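# Seat the fuse block cover fully, fuses staying put

## Task

Press the cover down onto the fuse block until it has clicked home and sits flush along every edge, without knocking out or removing any of the fuses.

## Robot and tools

Robot: two arms, left_arm and right_arm, each with a five-finger hand (left_arm has a left hand, right_arm a right hand). Bases in the scene frame: left_arm at (-0.033, +0.339, +0.009) m, right_arm at (-0.034, -0.243, +0.010) m, both facing nearly along +x. Scene frame: origin at table-top height midway between the arms, +x out over the table, +y toward left_arm, +z up. A fixed post stands behind the arms and a camera stand sits between them just behind the bases; do not strike either.

Hand point: a point 0.05 m in front of the palm, 0.15 m from the wrist face along the fingers. Its +z runs along straight fingers, +y comes out of the palm, +x crosses the palm away from the thumb on the right hand and toward the thumb on the left hand. Straight fingertips lie about 0.06-0.07 m past the point along +z and 0.06 m behind it along -y. A wrist bracket on the little-finger side can collide with things.

Row format (used by execute_actions and move): one flat list of 28 numbers, each in [-1, 1], covering both arms even if one is idle. Order: left dx, dy, dz, rx, ry, rz; left little, ring, middle, index, thumb_bend, thumb_turn; left force_limit, speed; then the same 14 for the right arm. The six pose numbers are an offset, not a pose: measured from that arm's Hand target when the action or move begins, along that Hand target's own axes. 1.0 equals 0.6 m for dx/dy/dz and 180 degrees for rx/ry/rz (rx, ry, rz form one rotation vector). All six at 0 asks nothing new. The six finger numbers are absolute targets: -1 straight/open, +1 curled/closed; thumb_turn -1 puts the thumb beside the palm, +1 opposite the fingers. force_limit maps -1..+1 to about 0..10 N at the fingertip (0..15 N for both thumb motors). speed runs from near zero at -1 to full at +0.48 and above. Hand numbers never mean 'no change': to keep a hand as is, resend the last eight numbers you actually sent it; before any were sent, use hand_measured plus hand_force_limit and hand_speed. For a soft grip close at speed -0.94 or lower.

execute_actions: actions = list of actions, each a table of 1 to 15 rows, one row per 1/30 s step; a short table repeats its last row to step 15. Every row in one action counts from the same start, so a repeated action keeps moving further. cameras = list of names, ["all"], [] or null; images come by default only when actions is empty.

move: target = one 28-number row or a list of up to 15 rows; every row's offsets count from the Hand targets at the move's start, not from the previous row. Paths are straight and end together, capped at 10 s. speed: top speed in m/s, 0.002 to 4.3 (default 0.25), turning limited to twice that in rad/s; one value or one per target. blend: corner rounding in m per target, 0 (default) stops at each. blocking=false returns after about 0.5 s while the move continues. Paths do not avoid obstacles or the other arm; faster motion means harder contact and more lag.

wait: seconds 0 to 3600, sends nothing new; a running move continues. stop: brakes a running move. zoom_image: camera (cam_high, cam_low, cam_left_wrist, cam_right_wrist) and region [x0, y0, x1, y1] in pixels, at most 504 by 504, of that camera's latest image. show_instructions: shows the reference pages (including a five-finger left hand page). finished_scene: optional scene = 1; ends the scene for good.

Results: end_effector_position (m) and end_effector_quat_wxyz in the scene frame; Hand target = last commanded pose after clipping, from which the next offsets count. The hand often rests 1-3 cm (sometimes 5 cm) below or short of its target in free air; resend the gap as an offset if needed. Orientation commands are clipped to within 40 degrees of the current one each step. hand_measured, hand_stopped_by (moving, target, force, stalled, fault) and hand_load_n (N, positive when pushed open) follow the motor order. Joint positions, velocities (may read 'within noise') and torques are given; torques 3 and 4 wrap at ±28 N m. move adds a 'move:' line: done, off_target, moving, held or fault, and limits=paced or limits=held. MOTOR HOT warns of heat; OVER-TEMPERATURE FAULT means that arm went limp for 30-60 s.

Cameras: cam_high and cam_low are 896x504, cam_left_wrist and cam_right_wrist 672x504 fisheye.

Cautions: press the cover down gently and evenly rather than slamming; too much finger force, pushing hard into an unreachable pose, or long outstretched holds overheat motors. Keep the two hands from pressing on each other. Don't drop parts, release moving parts, or let anything go off the table. A blocked arm keeps pushing; command a target back past its current hand point to ease off. Loose objects may be nudged occasionally.

Each tool is called after "Request:" as a command line: name --argument value for each argument, lists and objects as JSON in quotes; but a table of rows of numbers goes row by row, as --pt "numbers of a row", without its own name.

Reference images:

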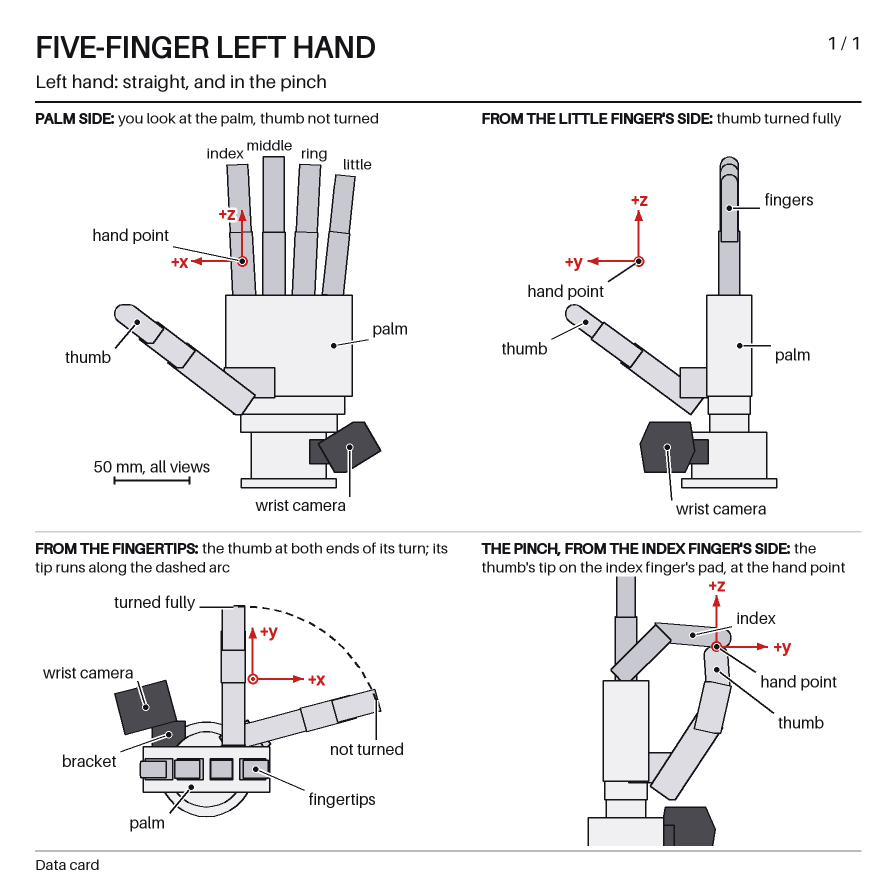

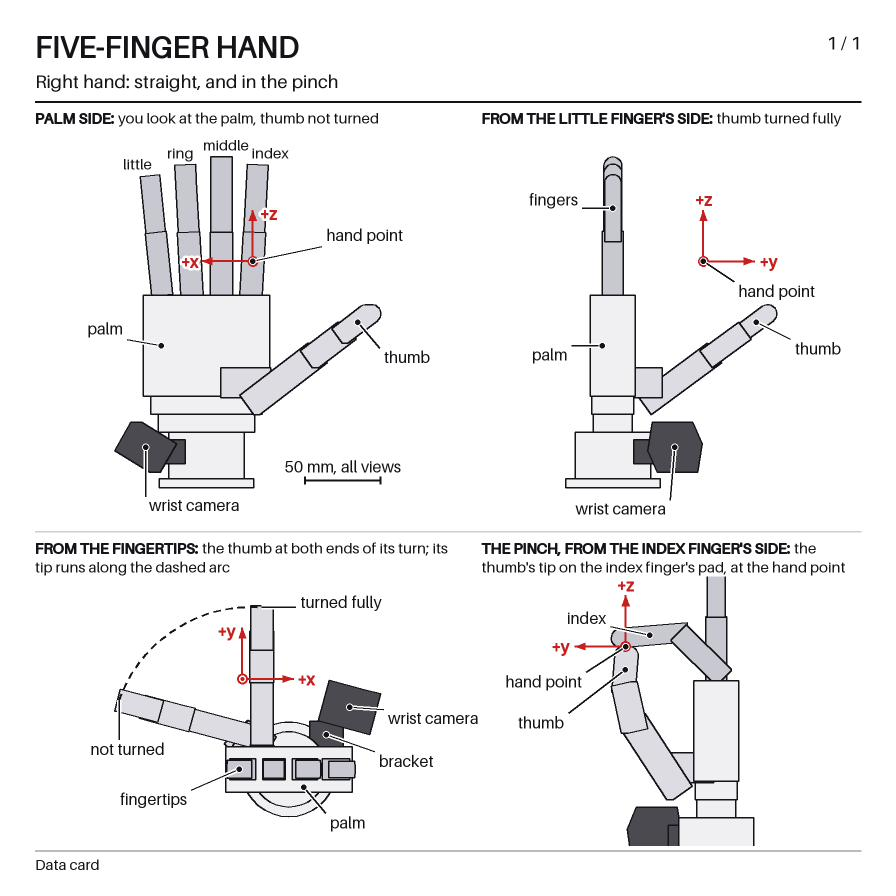

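## Session

Request:
execute_actions --actions '[]'

Scene clock: 0.00 s.
left_arm: end_effector_position=(+0.0992, +0.5398, +0.2995) hand_measured=(-1.000, -1.000, -1.000, -1.000, -1.000, -1.000) hand_load_n=(+0.0, +0.0, +0.0, +0.0, +0.0, +0.0) hand_stopped_by=(target, target, target, target, target, target) hand_force_limit=0.00 hand_speed=-0.80 end_effector_quat_wxyz=(-0.545, +0.837, +0.045, -0.019) | right_arm: end_effector_position=(+0.3795, +0.1449, +0.3735) hand_measured=(-1.000, -1.000, -1.000, -1.000, -1.000, -1.000) hand_load_n=(+0.0, +0.0, +0.0, +0.0, +0.0, +0.5) hand_stopped_by=(target, target, target, target, target, target) hand_force_limit=0.00 hand_speed=-0.80 end_effector_quat_wxyz=(-0.599, +0.737, +0.146, +0.277)
Joint positions: left_arm=[0.37 0.485 0.8 -1.305 -1.065 -0.947] | right_arm=[0.493 1.246 1.133 -0.072 -0.792 -0.76]
Joint velocities: within noise
Joint torques (N m): no reading
Heat: left arm: hottest shoulder 27 °C; right arm: hottest wrist yaw 28 °C.
Hand target: left_arm +0.1007, +0.5403, +0.3086; -0.548, +0.835, +0.050, -0.011 | right_arm +0.3830, +0.1469, +0.3842; -0.601, +0.732, +0.149, +0.284

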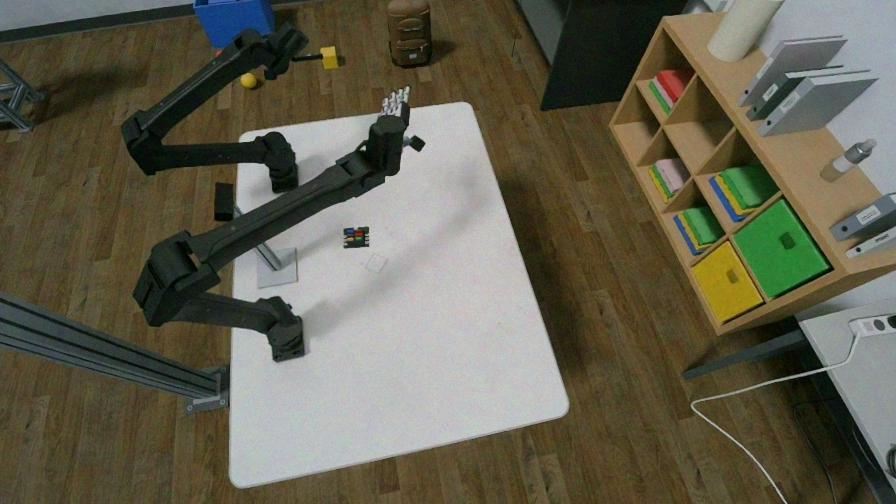

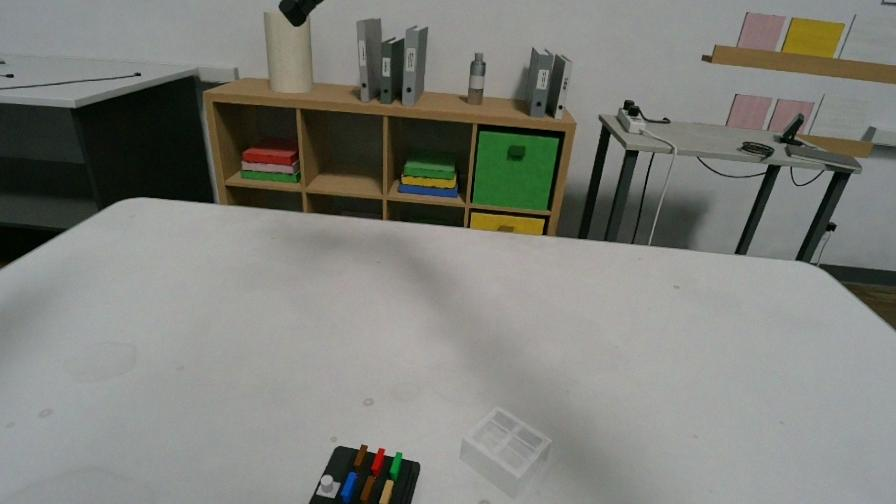

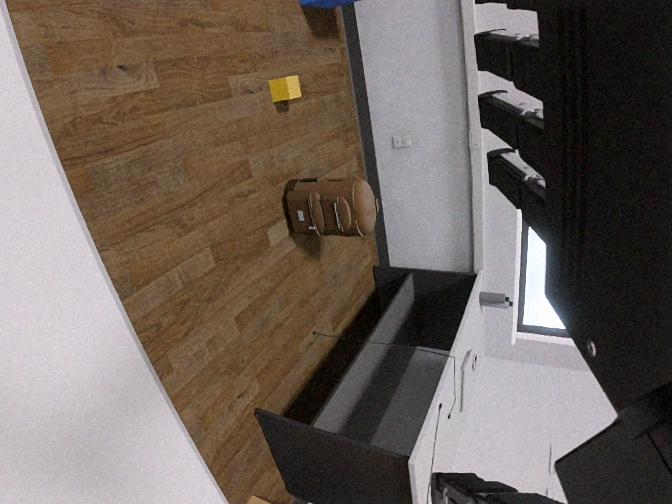

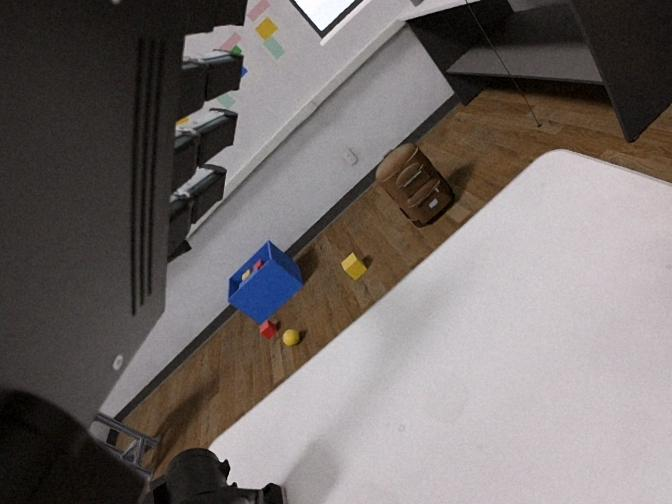

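Request:
zoom_image --camera "cam_low" --region '[280, 380, 600, 504]'

Request:
zoom_image --camera "cam_high" --region '[320, 200, 420, 290]'

Scaled by 1.575 from the camera's image (finer frame: 1280x720).

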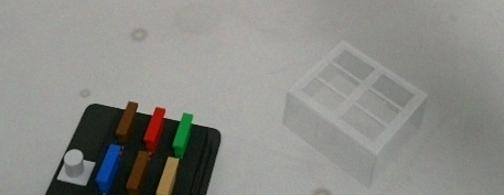

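Scaled by 5.040 from the camera's image (finer frame: 1280x720).

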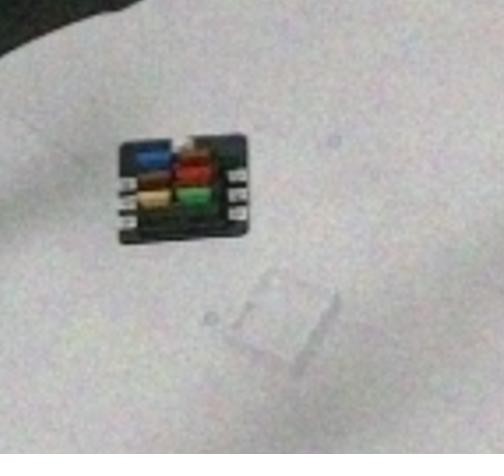

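Request:
move --target '[0,0,0,0,0,0,-1,-1,-1,-1,-1,-1,0,-0.8,-0.0995,-0.0617,-0.316,-0.501,0.1795,0.499,-1,-1,-1,-1,-1,-1,0,-0.8]' --speed 0.3 --cameras '["all"]'

Scene clock: 6.67 s.
left_arm: end_effector_position=(+0.0992, +0.5398, +0.2995) hand_measured=(-1.000, -1.000, -1.000, -1.000, -1.000, -1.000) hand_load_n=(+0.0, +0.0, +0.0, +0.0, +0.0, -0.5) hand_stopped_by=(target, target, target, target, target, target) hand_force_limit=0.00 hand_speed=-0.80 end_effector_quat_wxyz=(-0.545, +0.837, +0.045, -0.019) | right_arm: end_effector_position=(+0.2708, -0.0142, +0.3982) hand_measured=(-1.000, -1.000, -1.000, -1.000, -1.000, -1.000) hand_load_n=(+0.0, +0.0, +0.0, -0.5, +0.0, +0.0) hand_stopped_by=(target, target, target, target, target, target) hand_force_limit=0.00 hand_speed=-0.80 end_effector_quat_wxyz=(-0.129, +0.708, -0.694, +0.022)
Joint positions: left_arm=[0.37 0.485 0.8 -1.305 -1.065 -0.947] | right_arm=[0.443 1.315 1.694 -1.69 -0.036 0.466]
Joint torques (N m): left_arm=[-0.15 2.55 9.62 0.72 -0.68 -0.05] | right_arm=[-2.2 -10.81 8.51 0.35 -0.13 0]
Heat: left arm: hottest shoulder 27 °C; right arm: hottest wrist yaw 28 °C.
Hand target: left_arm +0.1007, +0.5403, +0.3086; -0.548, +0.835, +0.050, -0.011 | right_arm +0.2701, -0.0200, +0.3999; -0.001, +0.707, -0.707, +0.000
Off the commanded pose: left_arm 0.009 m, 1 deg | right_arm 0.006 m, 15 deg.
joint sent to its limit (right arm) — joint 4 (wrist pitch), lower limit. The joint targets are off in orientation, not in position.
move: off_target (right_arm)

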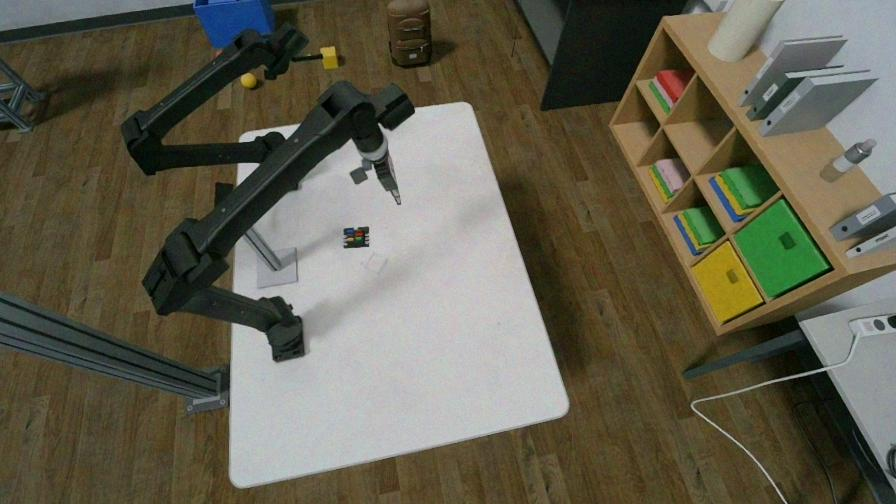

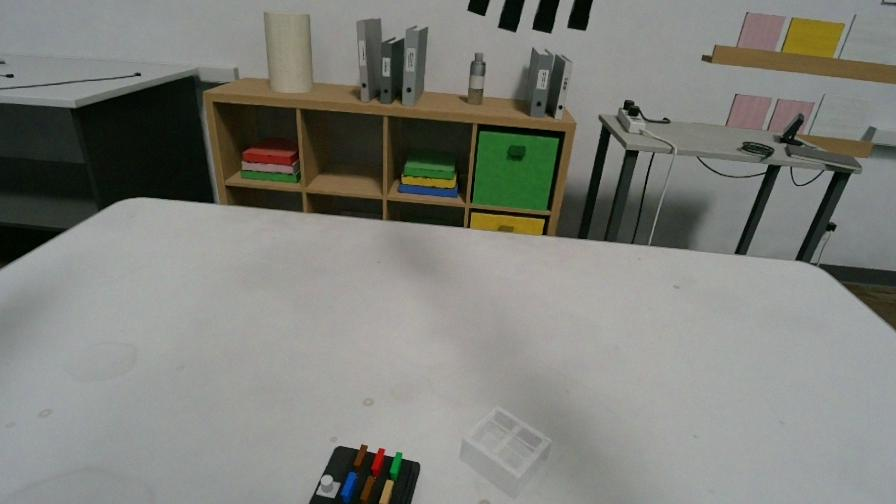

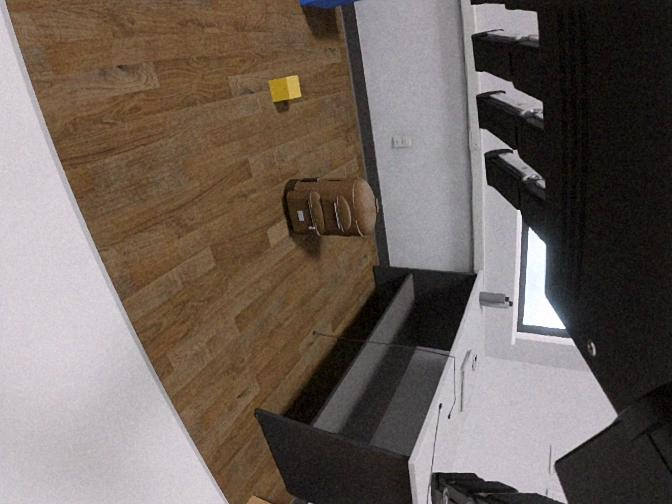

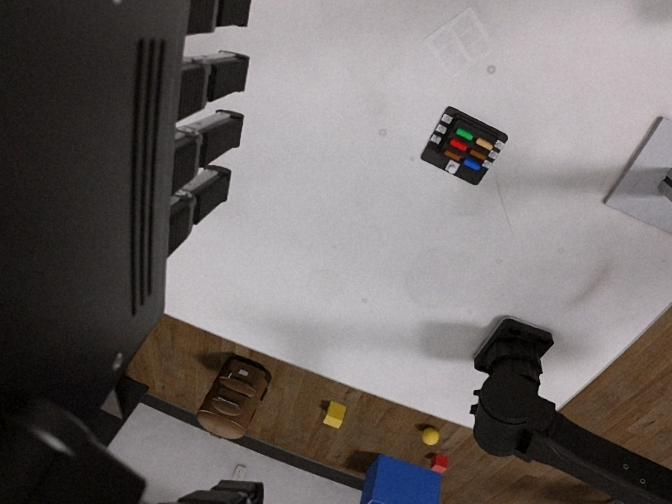

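Request:
zoom_image --camera "cam_right_wrist" --region '[400, 0, 540, 200]'

Request:
zoom_image --camera "cam_low" --region '[440, 390, 570, 504]'

Request:
zoom_image --camera "cam_low" --region '[290, 420, 430, 504]'

Scaled by 2.520 from the camera's image (finer frame: 960x720).

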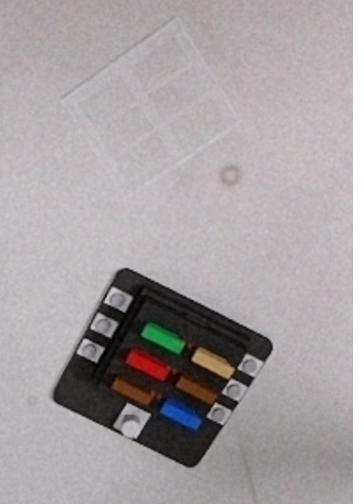

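Scaled by 3.877 from the camera's image (finer frame: 1280x720).

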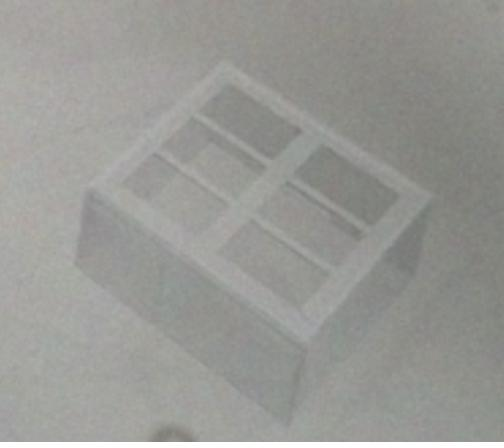

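Scaled by 3.600 from the camera's image (finer frame: 1280x720).

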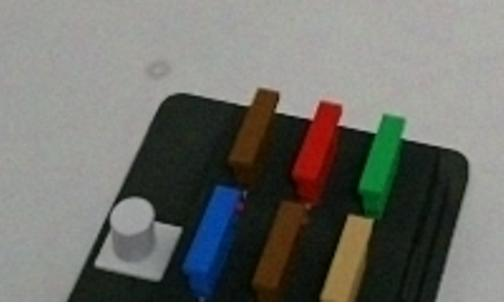

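Request:
move --target '[0,0,0,0,0,0,-1,-1,-1,-1,-1,-1,0,-0.8,0.083,0.025,0.40,0,0,0,-1,-1,-1,-1,-1,-1,0,-0.8]' --speed 0.25 --cameras '["all"]'

Scene clock: 14.97 s.
left_arm: end_effector_position=(+0.0992, +0.5398, +0.2995) hand_measured=(-1.000, -1.000, -1.000, -1.000, -1.000, -1.000) hand_load_n=(+0.0, +0.0, +0.0, +0.0, +0.0, +0.0) hand_stopped_by=(target, target, target, target, target, target) hand_force_limit=0.00 hand_speed=-0.80 end_effector_quat_wxyz=(-0.545, +0.837, +0.045, -0.019) | right_arm: end_effector_position=(+0.2499, -0.0659, +0.1640) hand_measured=(-1.000, -1.000, -1.000, -1.000, -1.000, -1.000) hand_load_n=(+0.0, +0.0, +0.0, +0.0, +0.0, +0.5) hand_stopped_by=(target, target, target, target, target, target) hand_force_limit=0.00 hand_speed=-0.80 end_effector_quat_wxyz=(-0.001, +0.708, -0.706, -0.001)
Joint positions: left_arm=[0.37 0.485 0.8 -1.305 -1.065 -0.947] | right_arm=[0.363 1.345 1.099 -1.323 -0.002 0.399]
Joint torques (N m): left_arm=[-0.03 2.67 9.63 0.79 -0.67 -0.04] | right_arm=[-2.14 -9.29 8.55 0.95 0.02 -0.17]
Heat: left arm: hottest shoulder 27 °C; right arm: hottest wrist yaw 27 °C.
Hand target: left_arm +0.1007, +0.5403, +0.3086; -0.548, +0.835, +0.050, -0.011 | right_arm +0.2554, -0.0695, +0.1600; -0.001, +0.707, -0.707, +0.000
Off the commanded pose: left_arm 0.009 m, 1 deg | right_arm 0.008 m, 0 deg.
move: done

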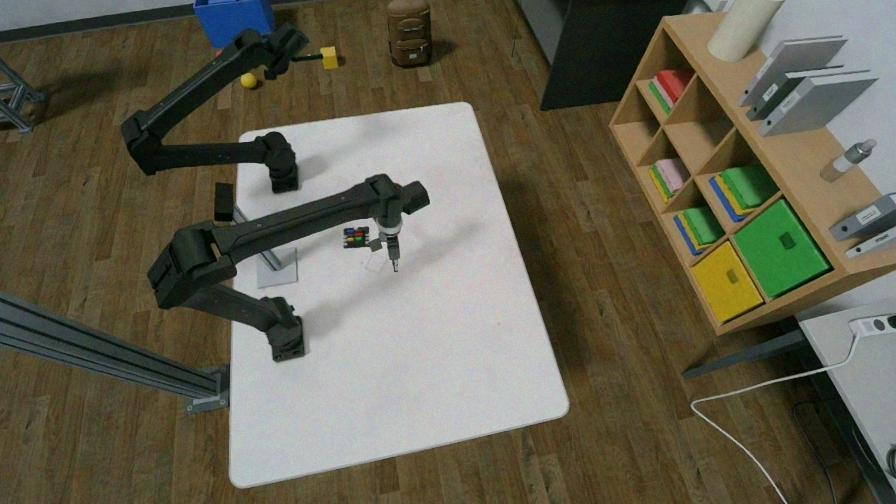

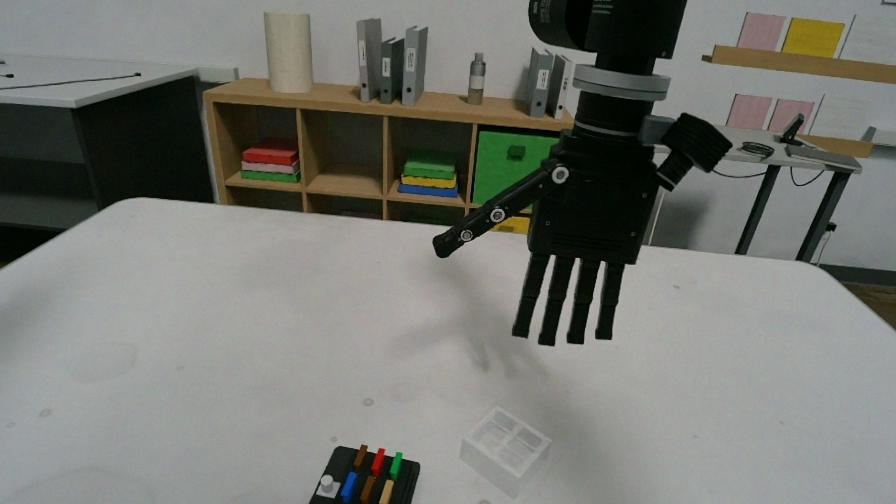

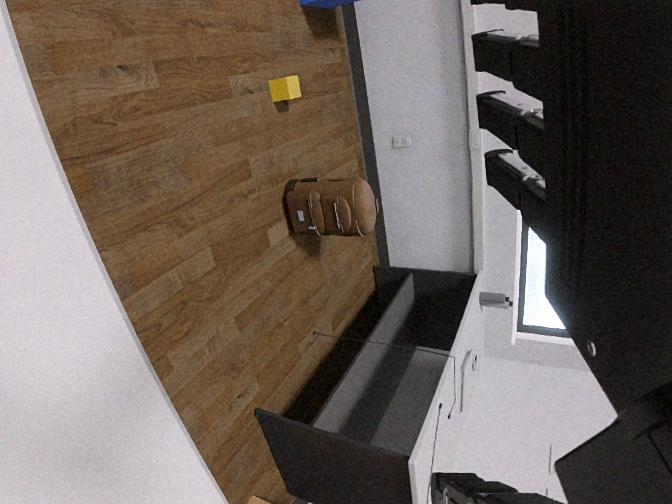

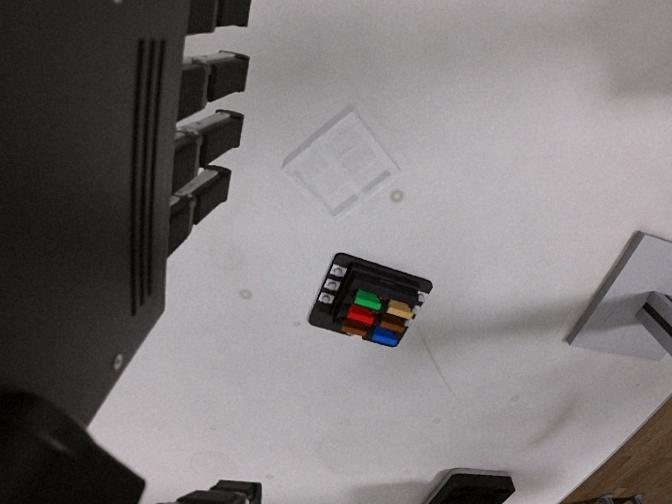

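Request:
zoom_image --camera "cam_right_wrist" --region '[260, 90, 420, 230]'

Request:
zoom_image --camera "cam_right_wrist" --region '[290, 240, 450, 360]'

Scaled by 3.150 from the camera's image (finer frame: 960x720).

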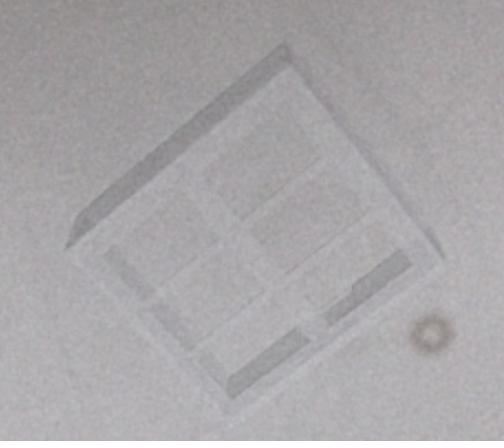

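Scaled by 3.150 from the camera's image (finer frame: 960x720).

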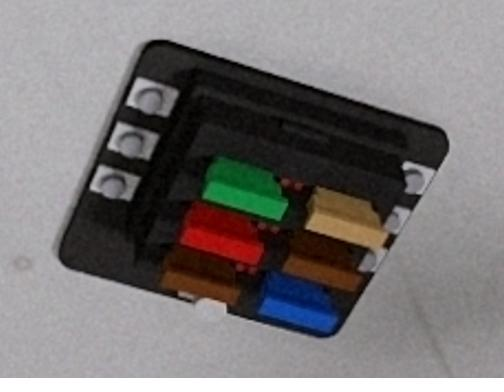

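Request:
move --target '[0,0,0,0,0,0,-1,-1,-1,-1,-1,-1,0,-0.8,-0.1125,0.08,0.058,0,0,0,-1,-1,-1,-1,-1,-1,0,-0.8]' --speed 0.15 --cameras '["cam_high","cam_low","cam_right_wrist"]'

Request:
zoom_image --camera "cam_right_wrist" --region '[240, 140, 480, 320]'

Scene clock: 19.40 s.
left_arm: end_effector_position=(+0.0992, +0.5398, +0.2995) hand_measured=(-1.000, -1.000, -1.000, -1.000, -1.000, -1.000) hand_load_n=(+0.0, -0.5, +0.0, +0.0, +0.0, +0.0) hand_stopped_by=(target, target, target, target, target, target) hand_force_limit=0.00 hand_speed=-0.80 end_effector_quat_wxyz=(-0.545, +0.837, +0.045, -0.019) | right_arm: end_effector_position=(+0.2086, -0.0066, +0.1311) hand_measured=(-1.000, -1.000, -1.000, -1.000, -1.000, -1.000) hand_load_n=(+0.0, +0.0, +0.0, +0.0, +0.0, +0.0) hand_stopped_by=(target, target, target, target, target, target) hand_force_limit=0.00 hand_speed=-0.80 end_effector_quat_wxyz=(-0.004, +0.707, -0.708, -0.001)
Joint positions: left_arm=[0.37 0.485 0.8 -1.305 -1.065 -0.947] | right_arm=[0.556 1.345 1.01 -1.227 -0.003 0.597]
Joint torques (N m): left_arm=[-0.15 2.55 9.66 0.65 -0.65 -0.03] | right_arm=[-0.09 -9.05 8.09 0.73 0.02 -0.03]
Heat: left arm: hottest elbow 28 °C; right arm: hottest wrist yaw 27 °C.
Hand target: left_arm +0.1007, +0.5403, +0.3086; -0.548, +0.835, +0.050, -0.011 | right_arm +0.2073, -0.0019, +0.1252; -0.001, +0.707, -0.707, +0.000
Off the commanded pose: left_arm 0.009 m, 1 deg | right_arm 0.008 m, 0 deg.
move: done

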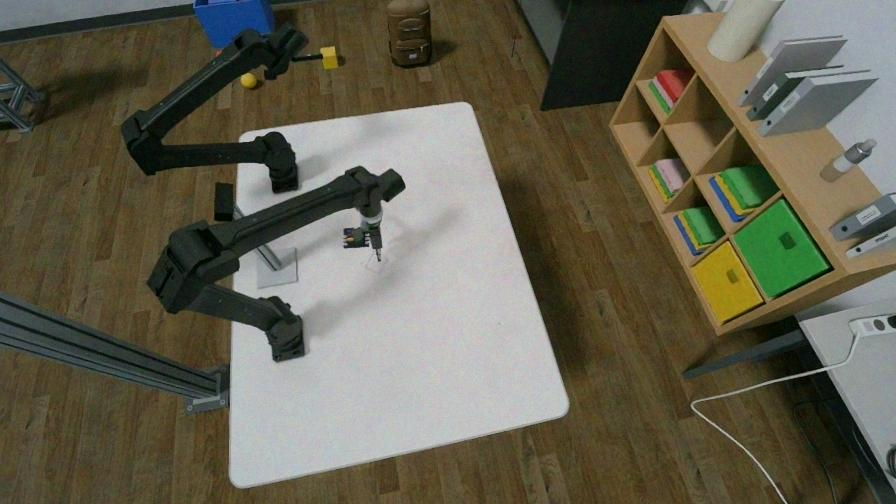

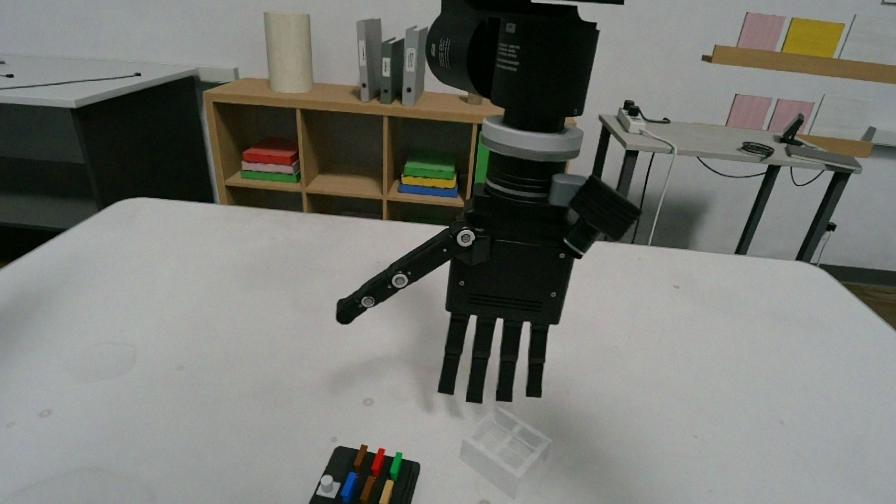

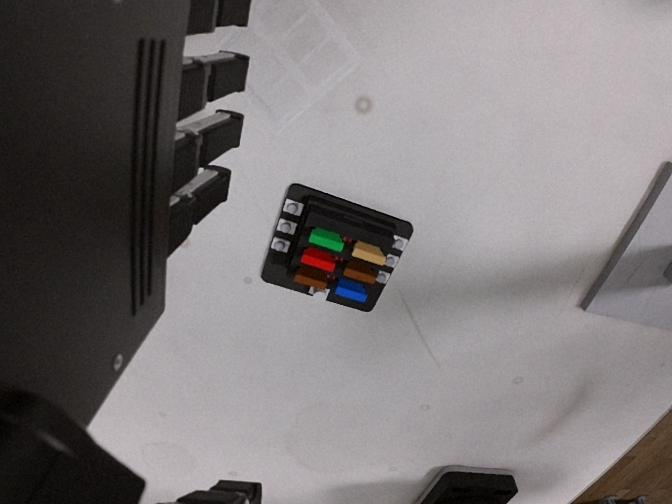

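Scaled by 2.100 from the camera's image (finer frame: 960x720).

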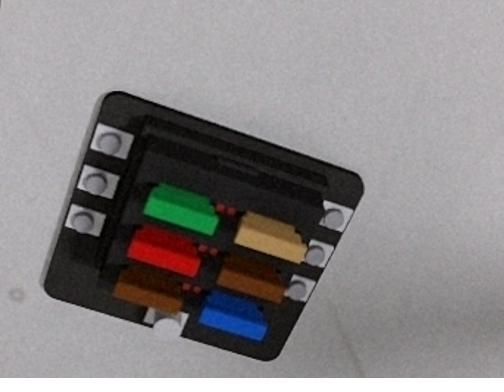

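Request:
zoom_image --camera "cam_right_wrist" --region '[255, 175, 425, 320]'

Request:
zoom_image --camera "cam_low" --region '[430, 380, 570, 504]'

Scaled by 2.965 from the camera's image (finer frame: 960x720).

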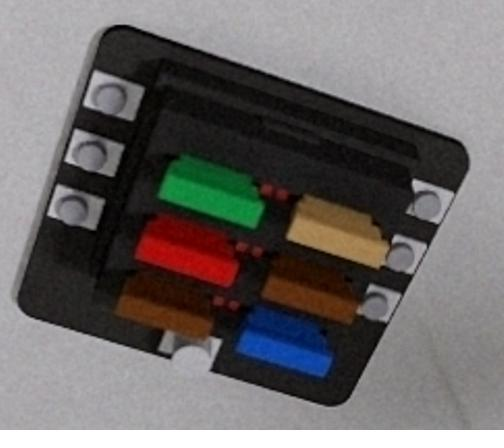

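Scaled by 3.600 from the camera's image (finer frame: 1280x720).

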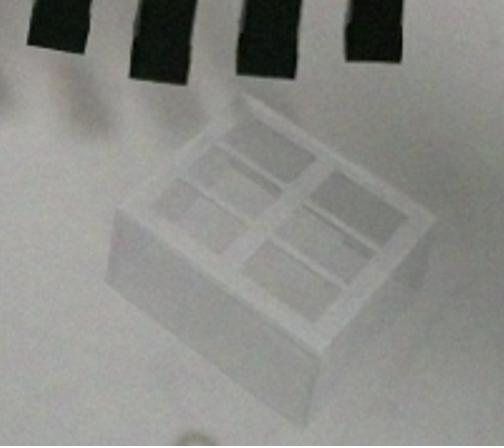

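Request:
move --target '[0,0,0,0,0,0,-1,-1,-1,-1,-1,-1,0,-0.8,0.363,-0.021,-0.258,0,0,0,-1,-1,-1,-1,-1,-1,0,-0.8]' --speed 0.25 --cameras '["cam_right_wrist"]'

Scene clock: 28.03 s.
left_arm: end_effector_position=(+0.0992, +0.5398, +0.2995) hand_measured=(-1.000, -1.000, -1.000, -1.000, -1.000, -1.000) hand_load_n=(+0.0, +0.0, +0.0, +0.0, +0.0, +0.0) hand_stopped_by=(target, target, target, target, target, target) hand_force_limit=0.00 hand_speed=-0.80 end_effector_quat_wxyz=(-0.545, +0.837, +0.045, -0.019) | right_arm: end_effector_position=(+0.2114, -0.2158, +0.2685) hand_measured=(-1.000, -1.000, -1.000, -1.000, -1.000, -1.000) hand_load_n=(+0.0, +0.0, +0.0, +0.0, +0.0, +0.0) hand_stopped_by=(target, target, target, target, target, target) hand_force_limit=0.00 hand_speed=-0.80 end_effector_quat_wxyz=(+0.007, +0.708, -0.706, -0.006)
Joint positions: left_arm=[0.37 0.485 0.8 -1.305 -1.065 -0.947] | right_arm=[-0.048 1.151 1.206 -1.644 0.001 -0.012]
Joint torques (N m): left_arm=[-0.09 2.49 9.63 0.76 -0.7 -0.06] | right_arm=[-2.14 -6.53 12.08 -0.16 -0.09 -0.24]
Heat: left arm: hottest elbow 29 °C; right arm: hottest wrist yaw 27 °C.
Hand target: left_arm +0.1007, +0.5403, +0.3086; -0.548, +0.835, +0.050, -0.011 | right_arm +0.2199, -0.2200, +0.2796; -0.001, +0.707, -0.707, +0.000
Off the commanded pose: left_arm 0.009 m, 1 deg | right_arm 0.015 m, 1 deg.
move: off_target (right_arm)

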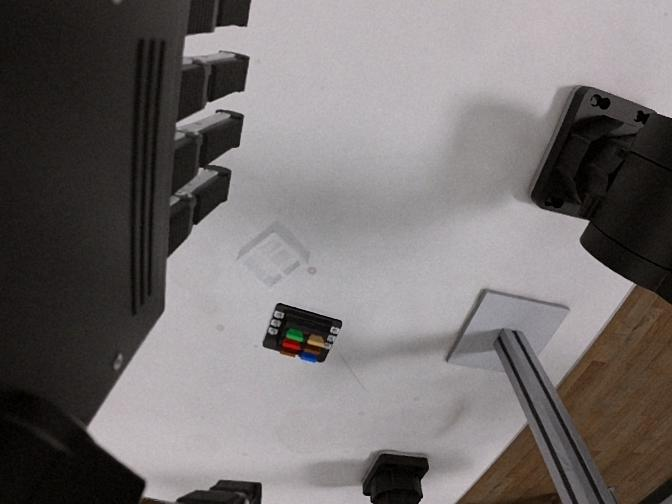

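Request:
move --pt "0.1822 0.3937 -0.7612 -0.0647 0.612 0.396 1 1 -0.3 -0.3 -1 1 0 -0.2 0 0 0 0 0 0 -1 -1 -1 -1 -1 -1 0 -0.8" --pt "0.1552 0.6825 -0.8477 -0.0647 0.612 0.396 1 1 -0.3 -0.3 -1 1 0 -0.2 0 0 0 0 0 0 -1 -1 -1 -1 -1 -1 0 -0.8" --speed '[0.3,0.2]' --blend '[0.04,0]' --cameras '["all"]'

Scene clock: 34.00 s.
left_arm: end_effector_position=(+0.2594, -0.0708, +0.1427) hand_measured=(+1.000, +1.000, -0.300, -0.300, -1.000, +1.000) hand_load_n=(+0.0, +0.5, +0.0, +0.0, +0.0, +0.0) hand_stopped_by=(target, target, target, target, target, target) hand_force_limit=0.00 hand_speed=-0.20 end_effector_quat_wxyz=(+0.191, -0.416, +0.812, -0.363) | right_arm: end_effector_position=(+0.2114, -0.2159, +0.2685) hand_measured=(-1.000, -1.000, -1.000, -1.000, -1.000, -1.000) hand_load_n=(+0.0, +0.0, +0.0, +0.0, +0.0, +0.0) hand_stopped_by=(target, target, target, target, target, target) hand_force_limit=0.00 hand_speed=-0.80 end_effector_quat_wxyz=(+0.007, +0.708, -0.706, -0.006)
Joint positions: left_arm=[-0.981 1.314 0.895 -0.339 -0.263 -0.229] | right_arm=[-0.049 1.151 1.206 -1.644 0.001 -0.013]
Joint torques (N m): left_arm=[-0.62 -7.06 8.68 1.91 -0.35 -0.19] | right_arm=[-2.2 -6.42 12.19 -0.16 -0.13 -0.22]
Heat: left arm: hottest elbow 30 °C; right arm: hottest wrist yaw 27 °C.
Hand target: left_arm +0.2600, -0.0772, +0.1405; +0.190, -0.419, +0.809, -0.367 | right_arm +0.2199, -0.2201, +0.2796; -0.001, +0.707, -0.707, +0.000
Off the commanded pose: left_arm 0.007 m, 1 deg | right_arm 0.015 m, 1 deg.
move: done

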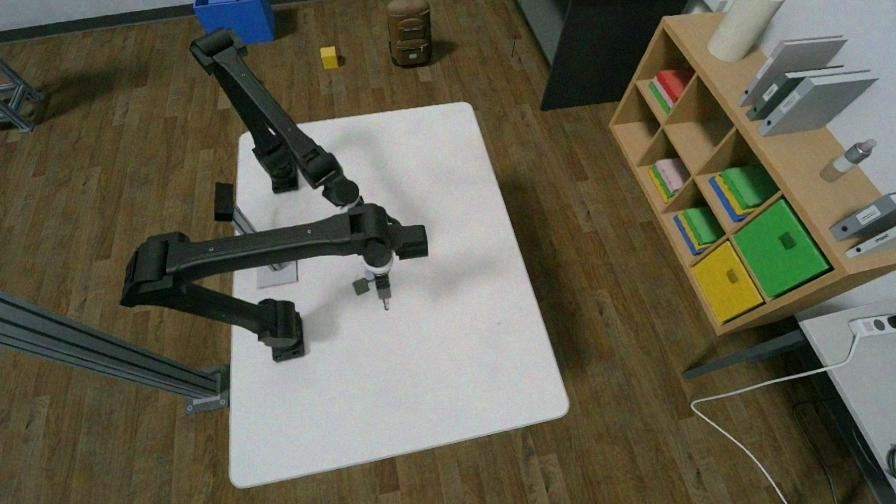

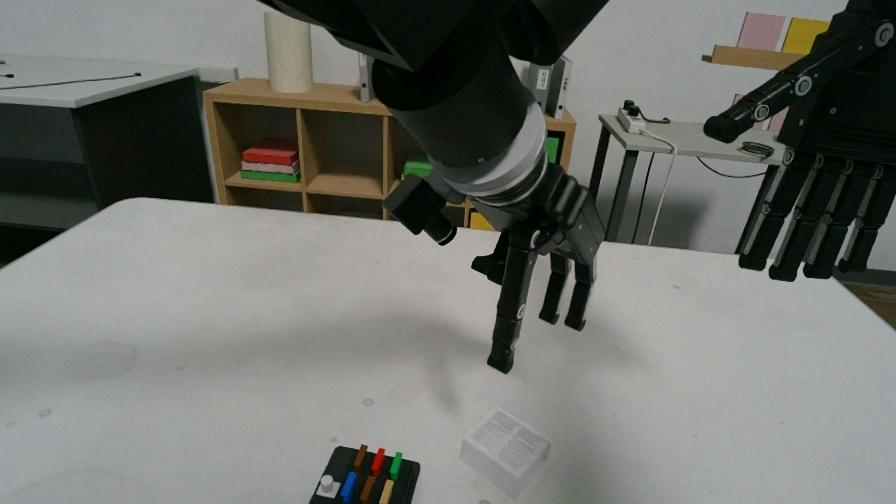

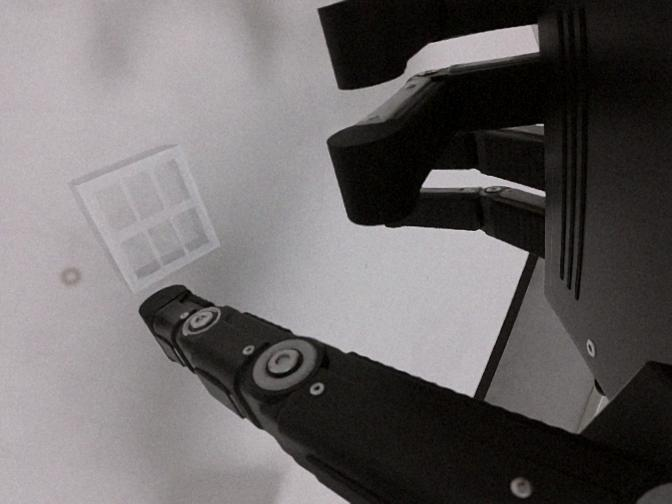

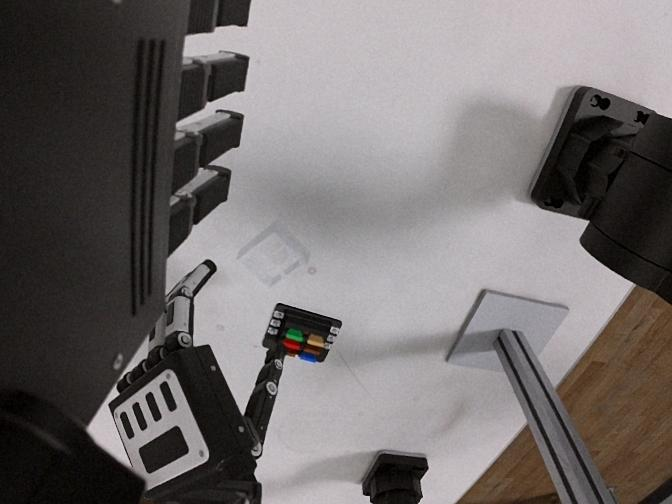

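Request:
zoom_image --camera "cam_left_wrist" --region '[50, 130, 240, 310]'

Scaled by 2.653 from the camera's image (finer frame: 960x720).

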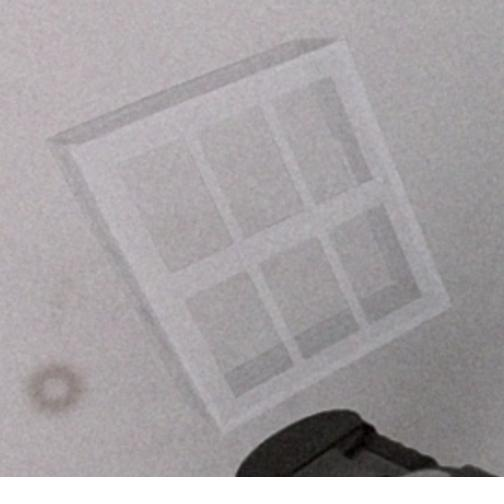

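Request:
move --target '[-0.0862,0.0752,-0.2367,0,0.2438,0.2141,1,1,-0.3,-0.3,-1,1,0,-0.2,0,0,0,0,0,0,-1,-1,-1,-1,-1,-1,0,-0.8]' --speed 0.2 --cameras '["all"]'

Scene clock: 39.00 s.
left_arm: end_effector_position=(+0.1656, +0.0494, +0.1801) hand_measured=(+1.000, +1.000, -0.300, -0.300, -1.000, +1.000) hand_load_n=(+0.0, +0.0, +0.0, +0.0, +0.0, +0.0) hand_stopped_by=(target, target, target, target, target, target) hand_force_limit=0.00 hand_speed=-0.20 end_effector_quat_wxyz=(-0.029, +0.022, +0.915, -0.401) | right_arm: end_effector_position=(+0.2114, -0.2159, +0.2685) hand_measured=(-1.000, -1.000, -1.000, -1.000, -1.000, -1.000) hand_load_n=(+0.0, +0.0, +0.0, +0.0, +0.0, +0.0) hand_stopped_by=(target, target, target, target, target, target) hand_force_limit=0.00 hand_speed=-0.80 end_effector_quat_wxyz=(+0.007, +0.708, -0.706, -0.006)
Joint positions: left_arm=[-0.678 1.065 0.839 -0.816 0.67 0.766] | right_arm=[-0.049 1.151 1.206 -1.644 0.001 -0.013]
Joint torques (N m): left_arm=[0.38 -4.48 11.69 0.2 0.5 0.08] | right_arm=[-2.26 -6.42 12.1 -0.21 -0.11 -0.22]
Heat: left arm: hottest elbow 30 °C; right arm: hottest wrist yaw 27 °C.
Hand target: left_arm +0.1784, +0.0438, +0.2002; -0.013, +0.030, +0.910, -0.412 | right_arm +0.2199, -0.2201, +0.2796; -0.001, +0.707, -0.707, +0.000
Off the commanded pose: left_arm 0.024 m, 2 deg | right_arm 0.015 m, 1 deg.
move: off_target (left_arm)

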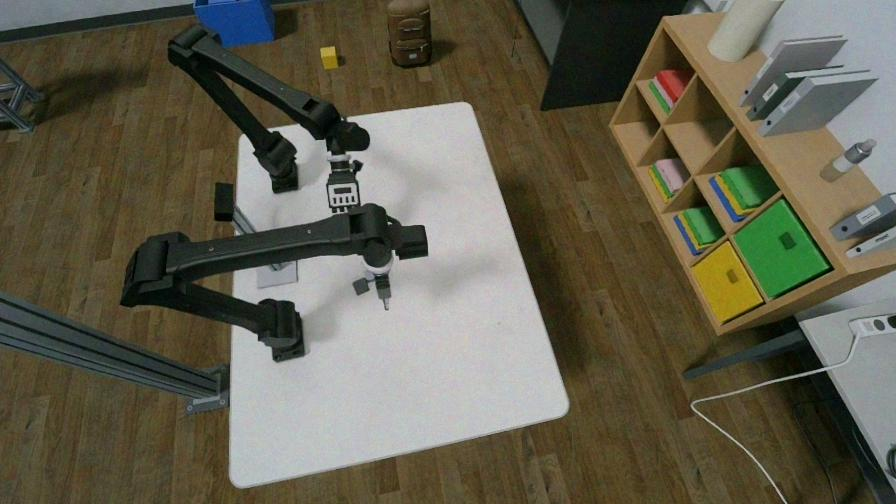

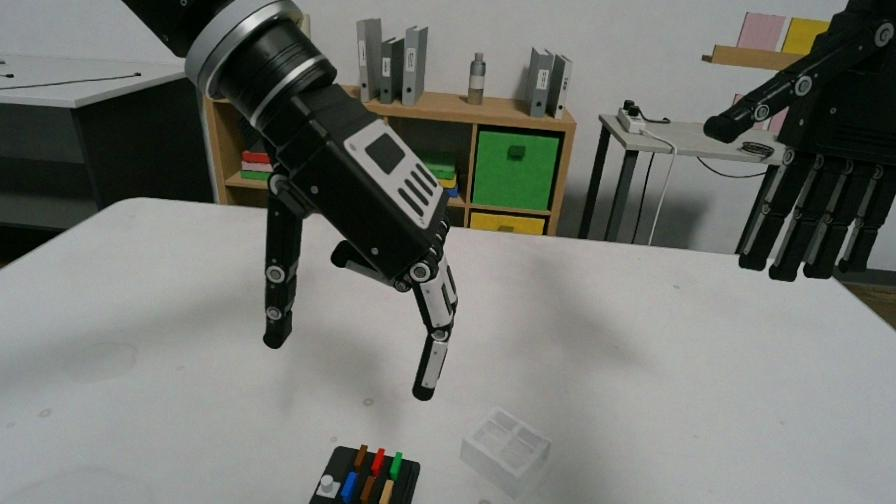

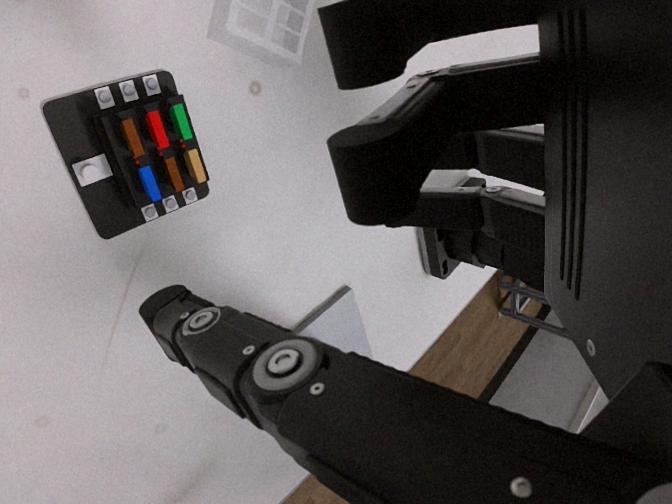

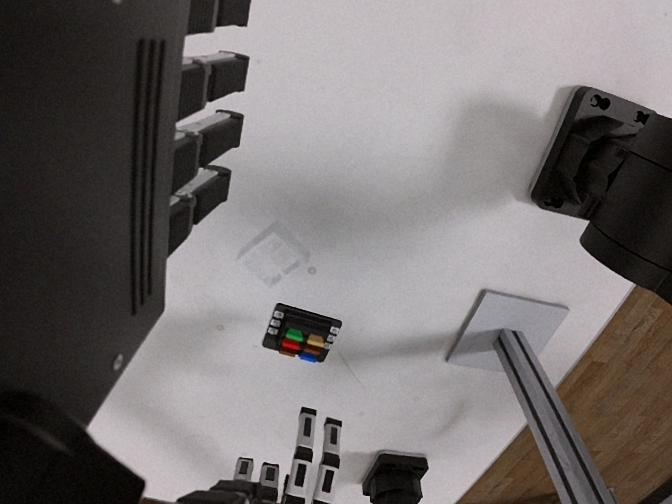

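Request:
zoom_image --camera "cam_left_wrist" --region '[35, 60, 225, 245]'

Request:
zoom_image --camera "cam_left_wrist" --region '[195, 0, 335, 75]'

Request:
zoom_image --camera "cam_right_wrist" --region '[220, 210, 360, 370]'

Scaled by 2.653 from the camera's image (finer frame: 960x720).

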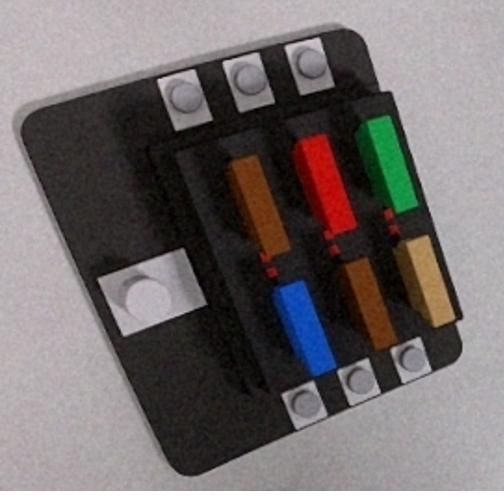

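Scaled by 3.600 from the camera's image (finer frame: 960x720).

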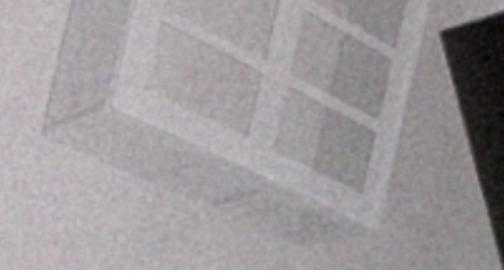

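Scaled by 3.150 from the camera's image (finer frame: 960x720).

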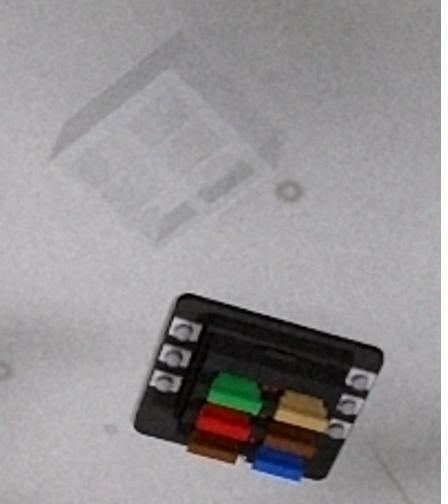

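Request:
zoom_image --camera "cam_left_wrist" --region '[65, 75, 165, 185]'

Request:
zoom_image --camera "cam_left_wrist" --region '[115, 85, 225, 225]'

Scaled by 4.582 from the camera's image (finer frame: 960x720).

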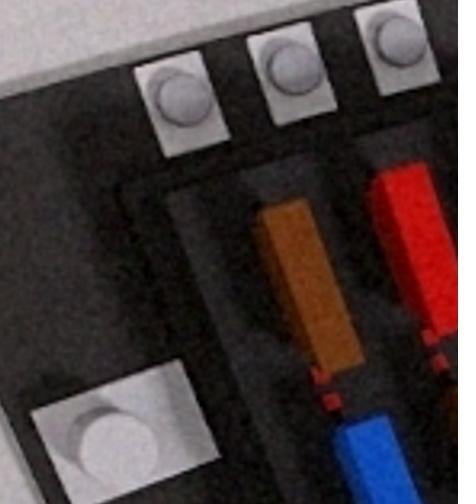

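Scaled by 3.600 from the camera's image (finer frame: 960x720).

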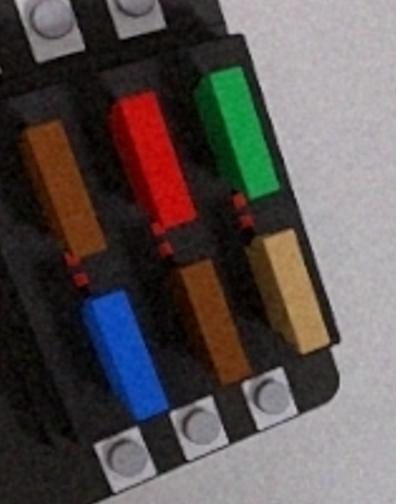

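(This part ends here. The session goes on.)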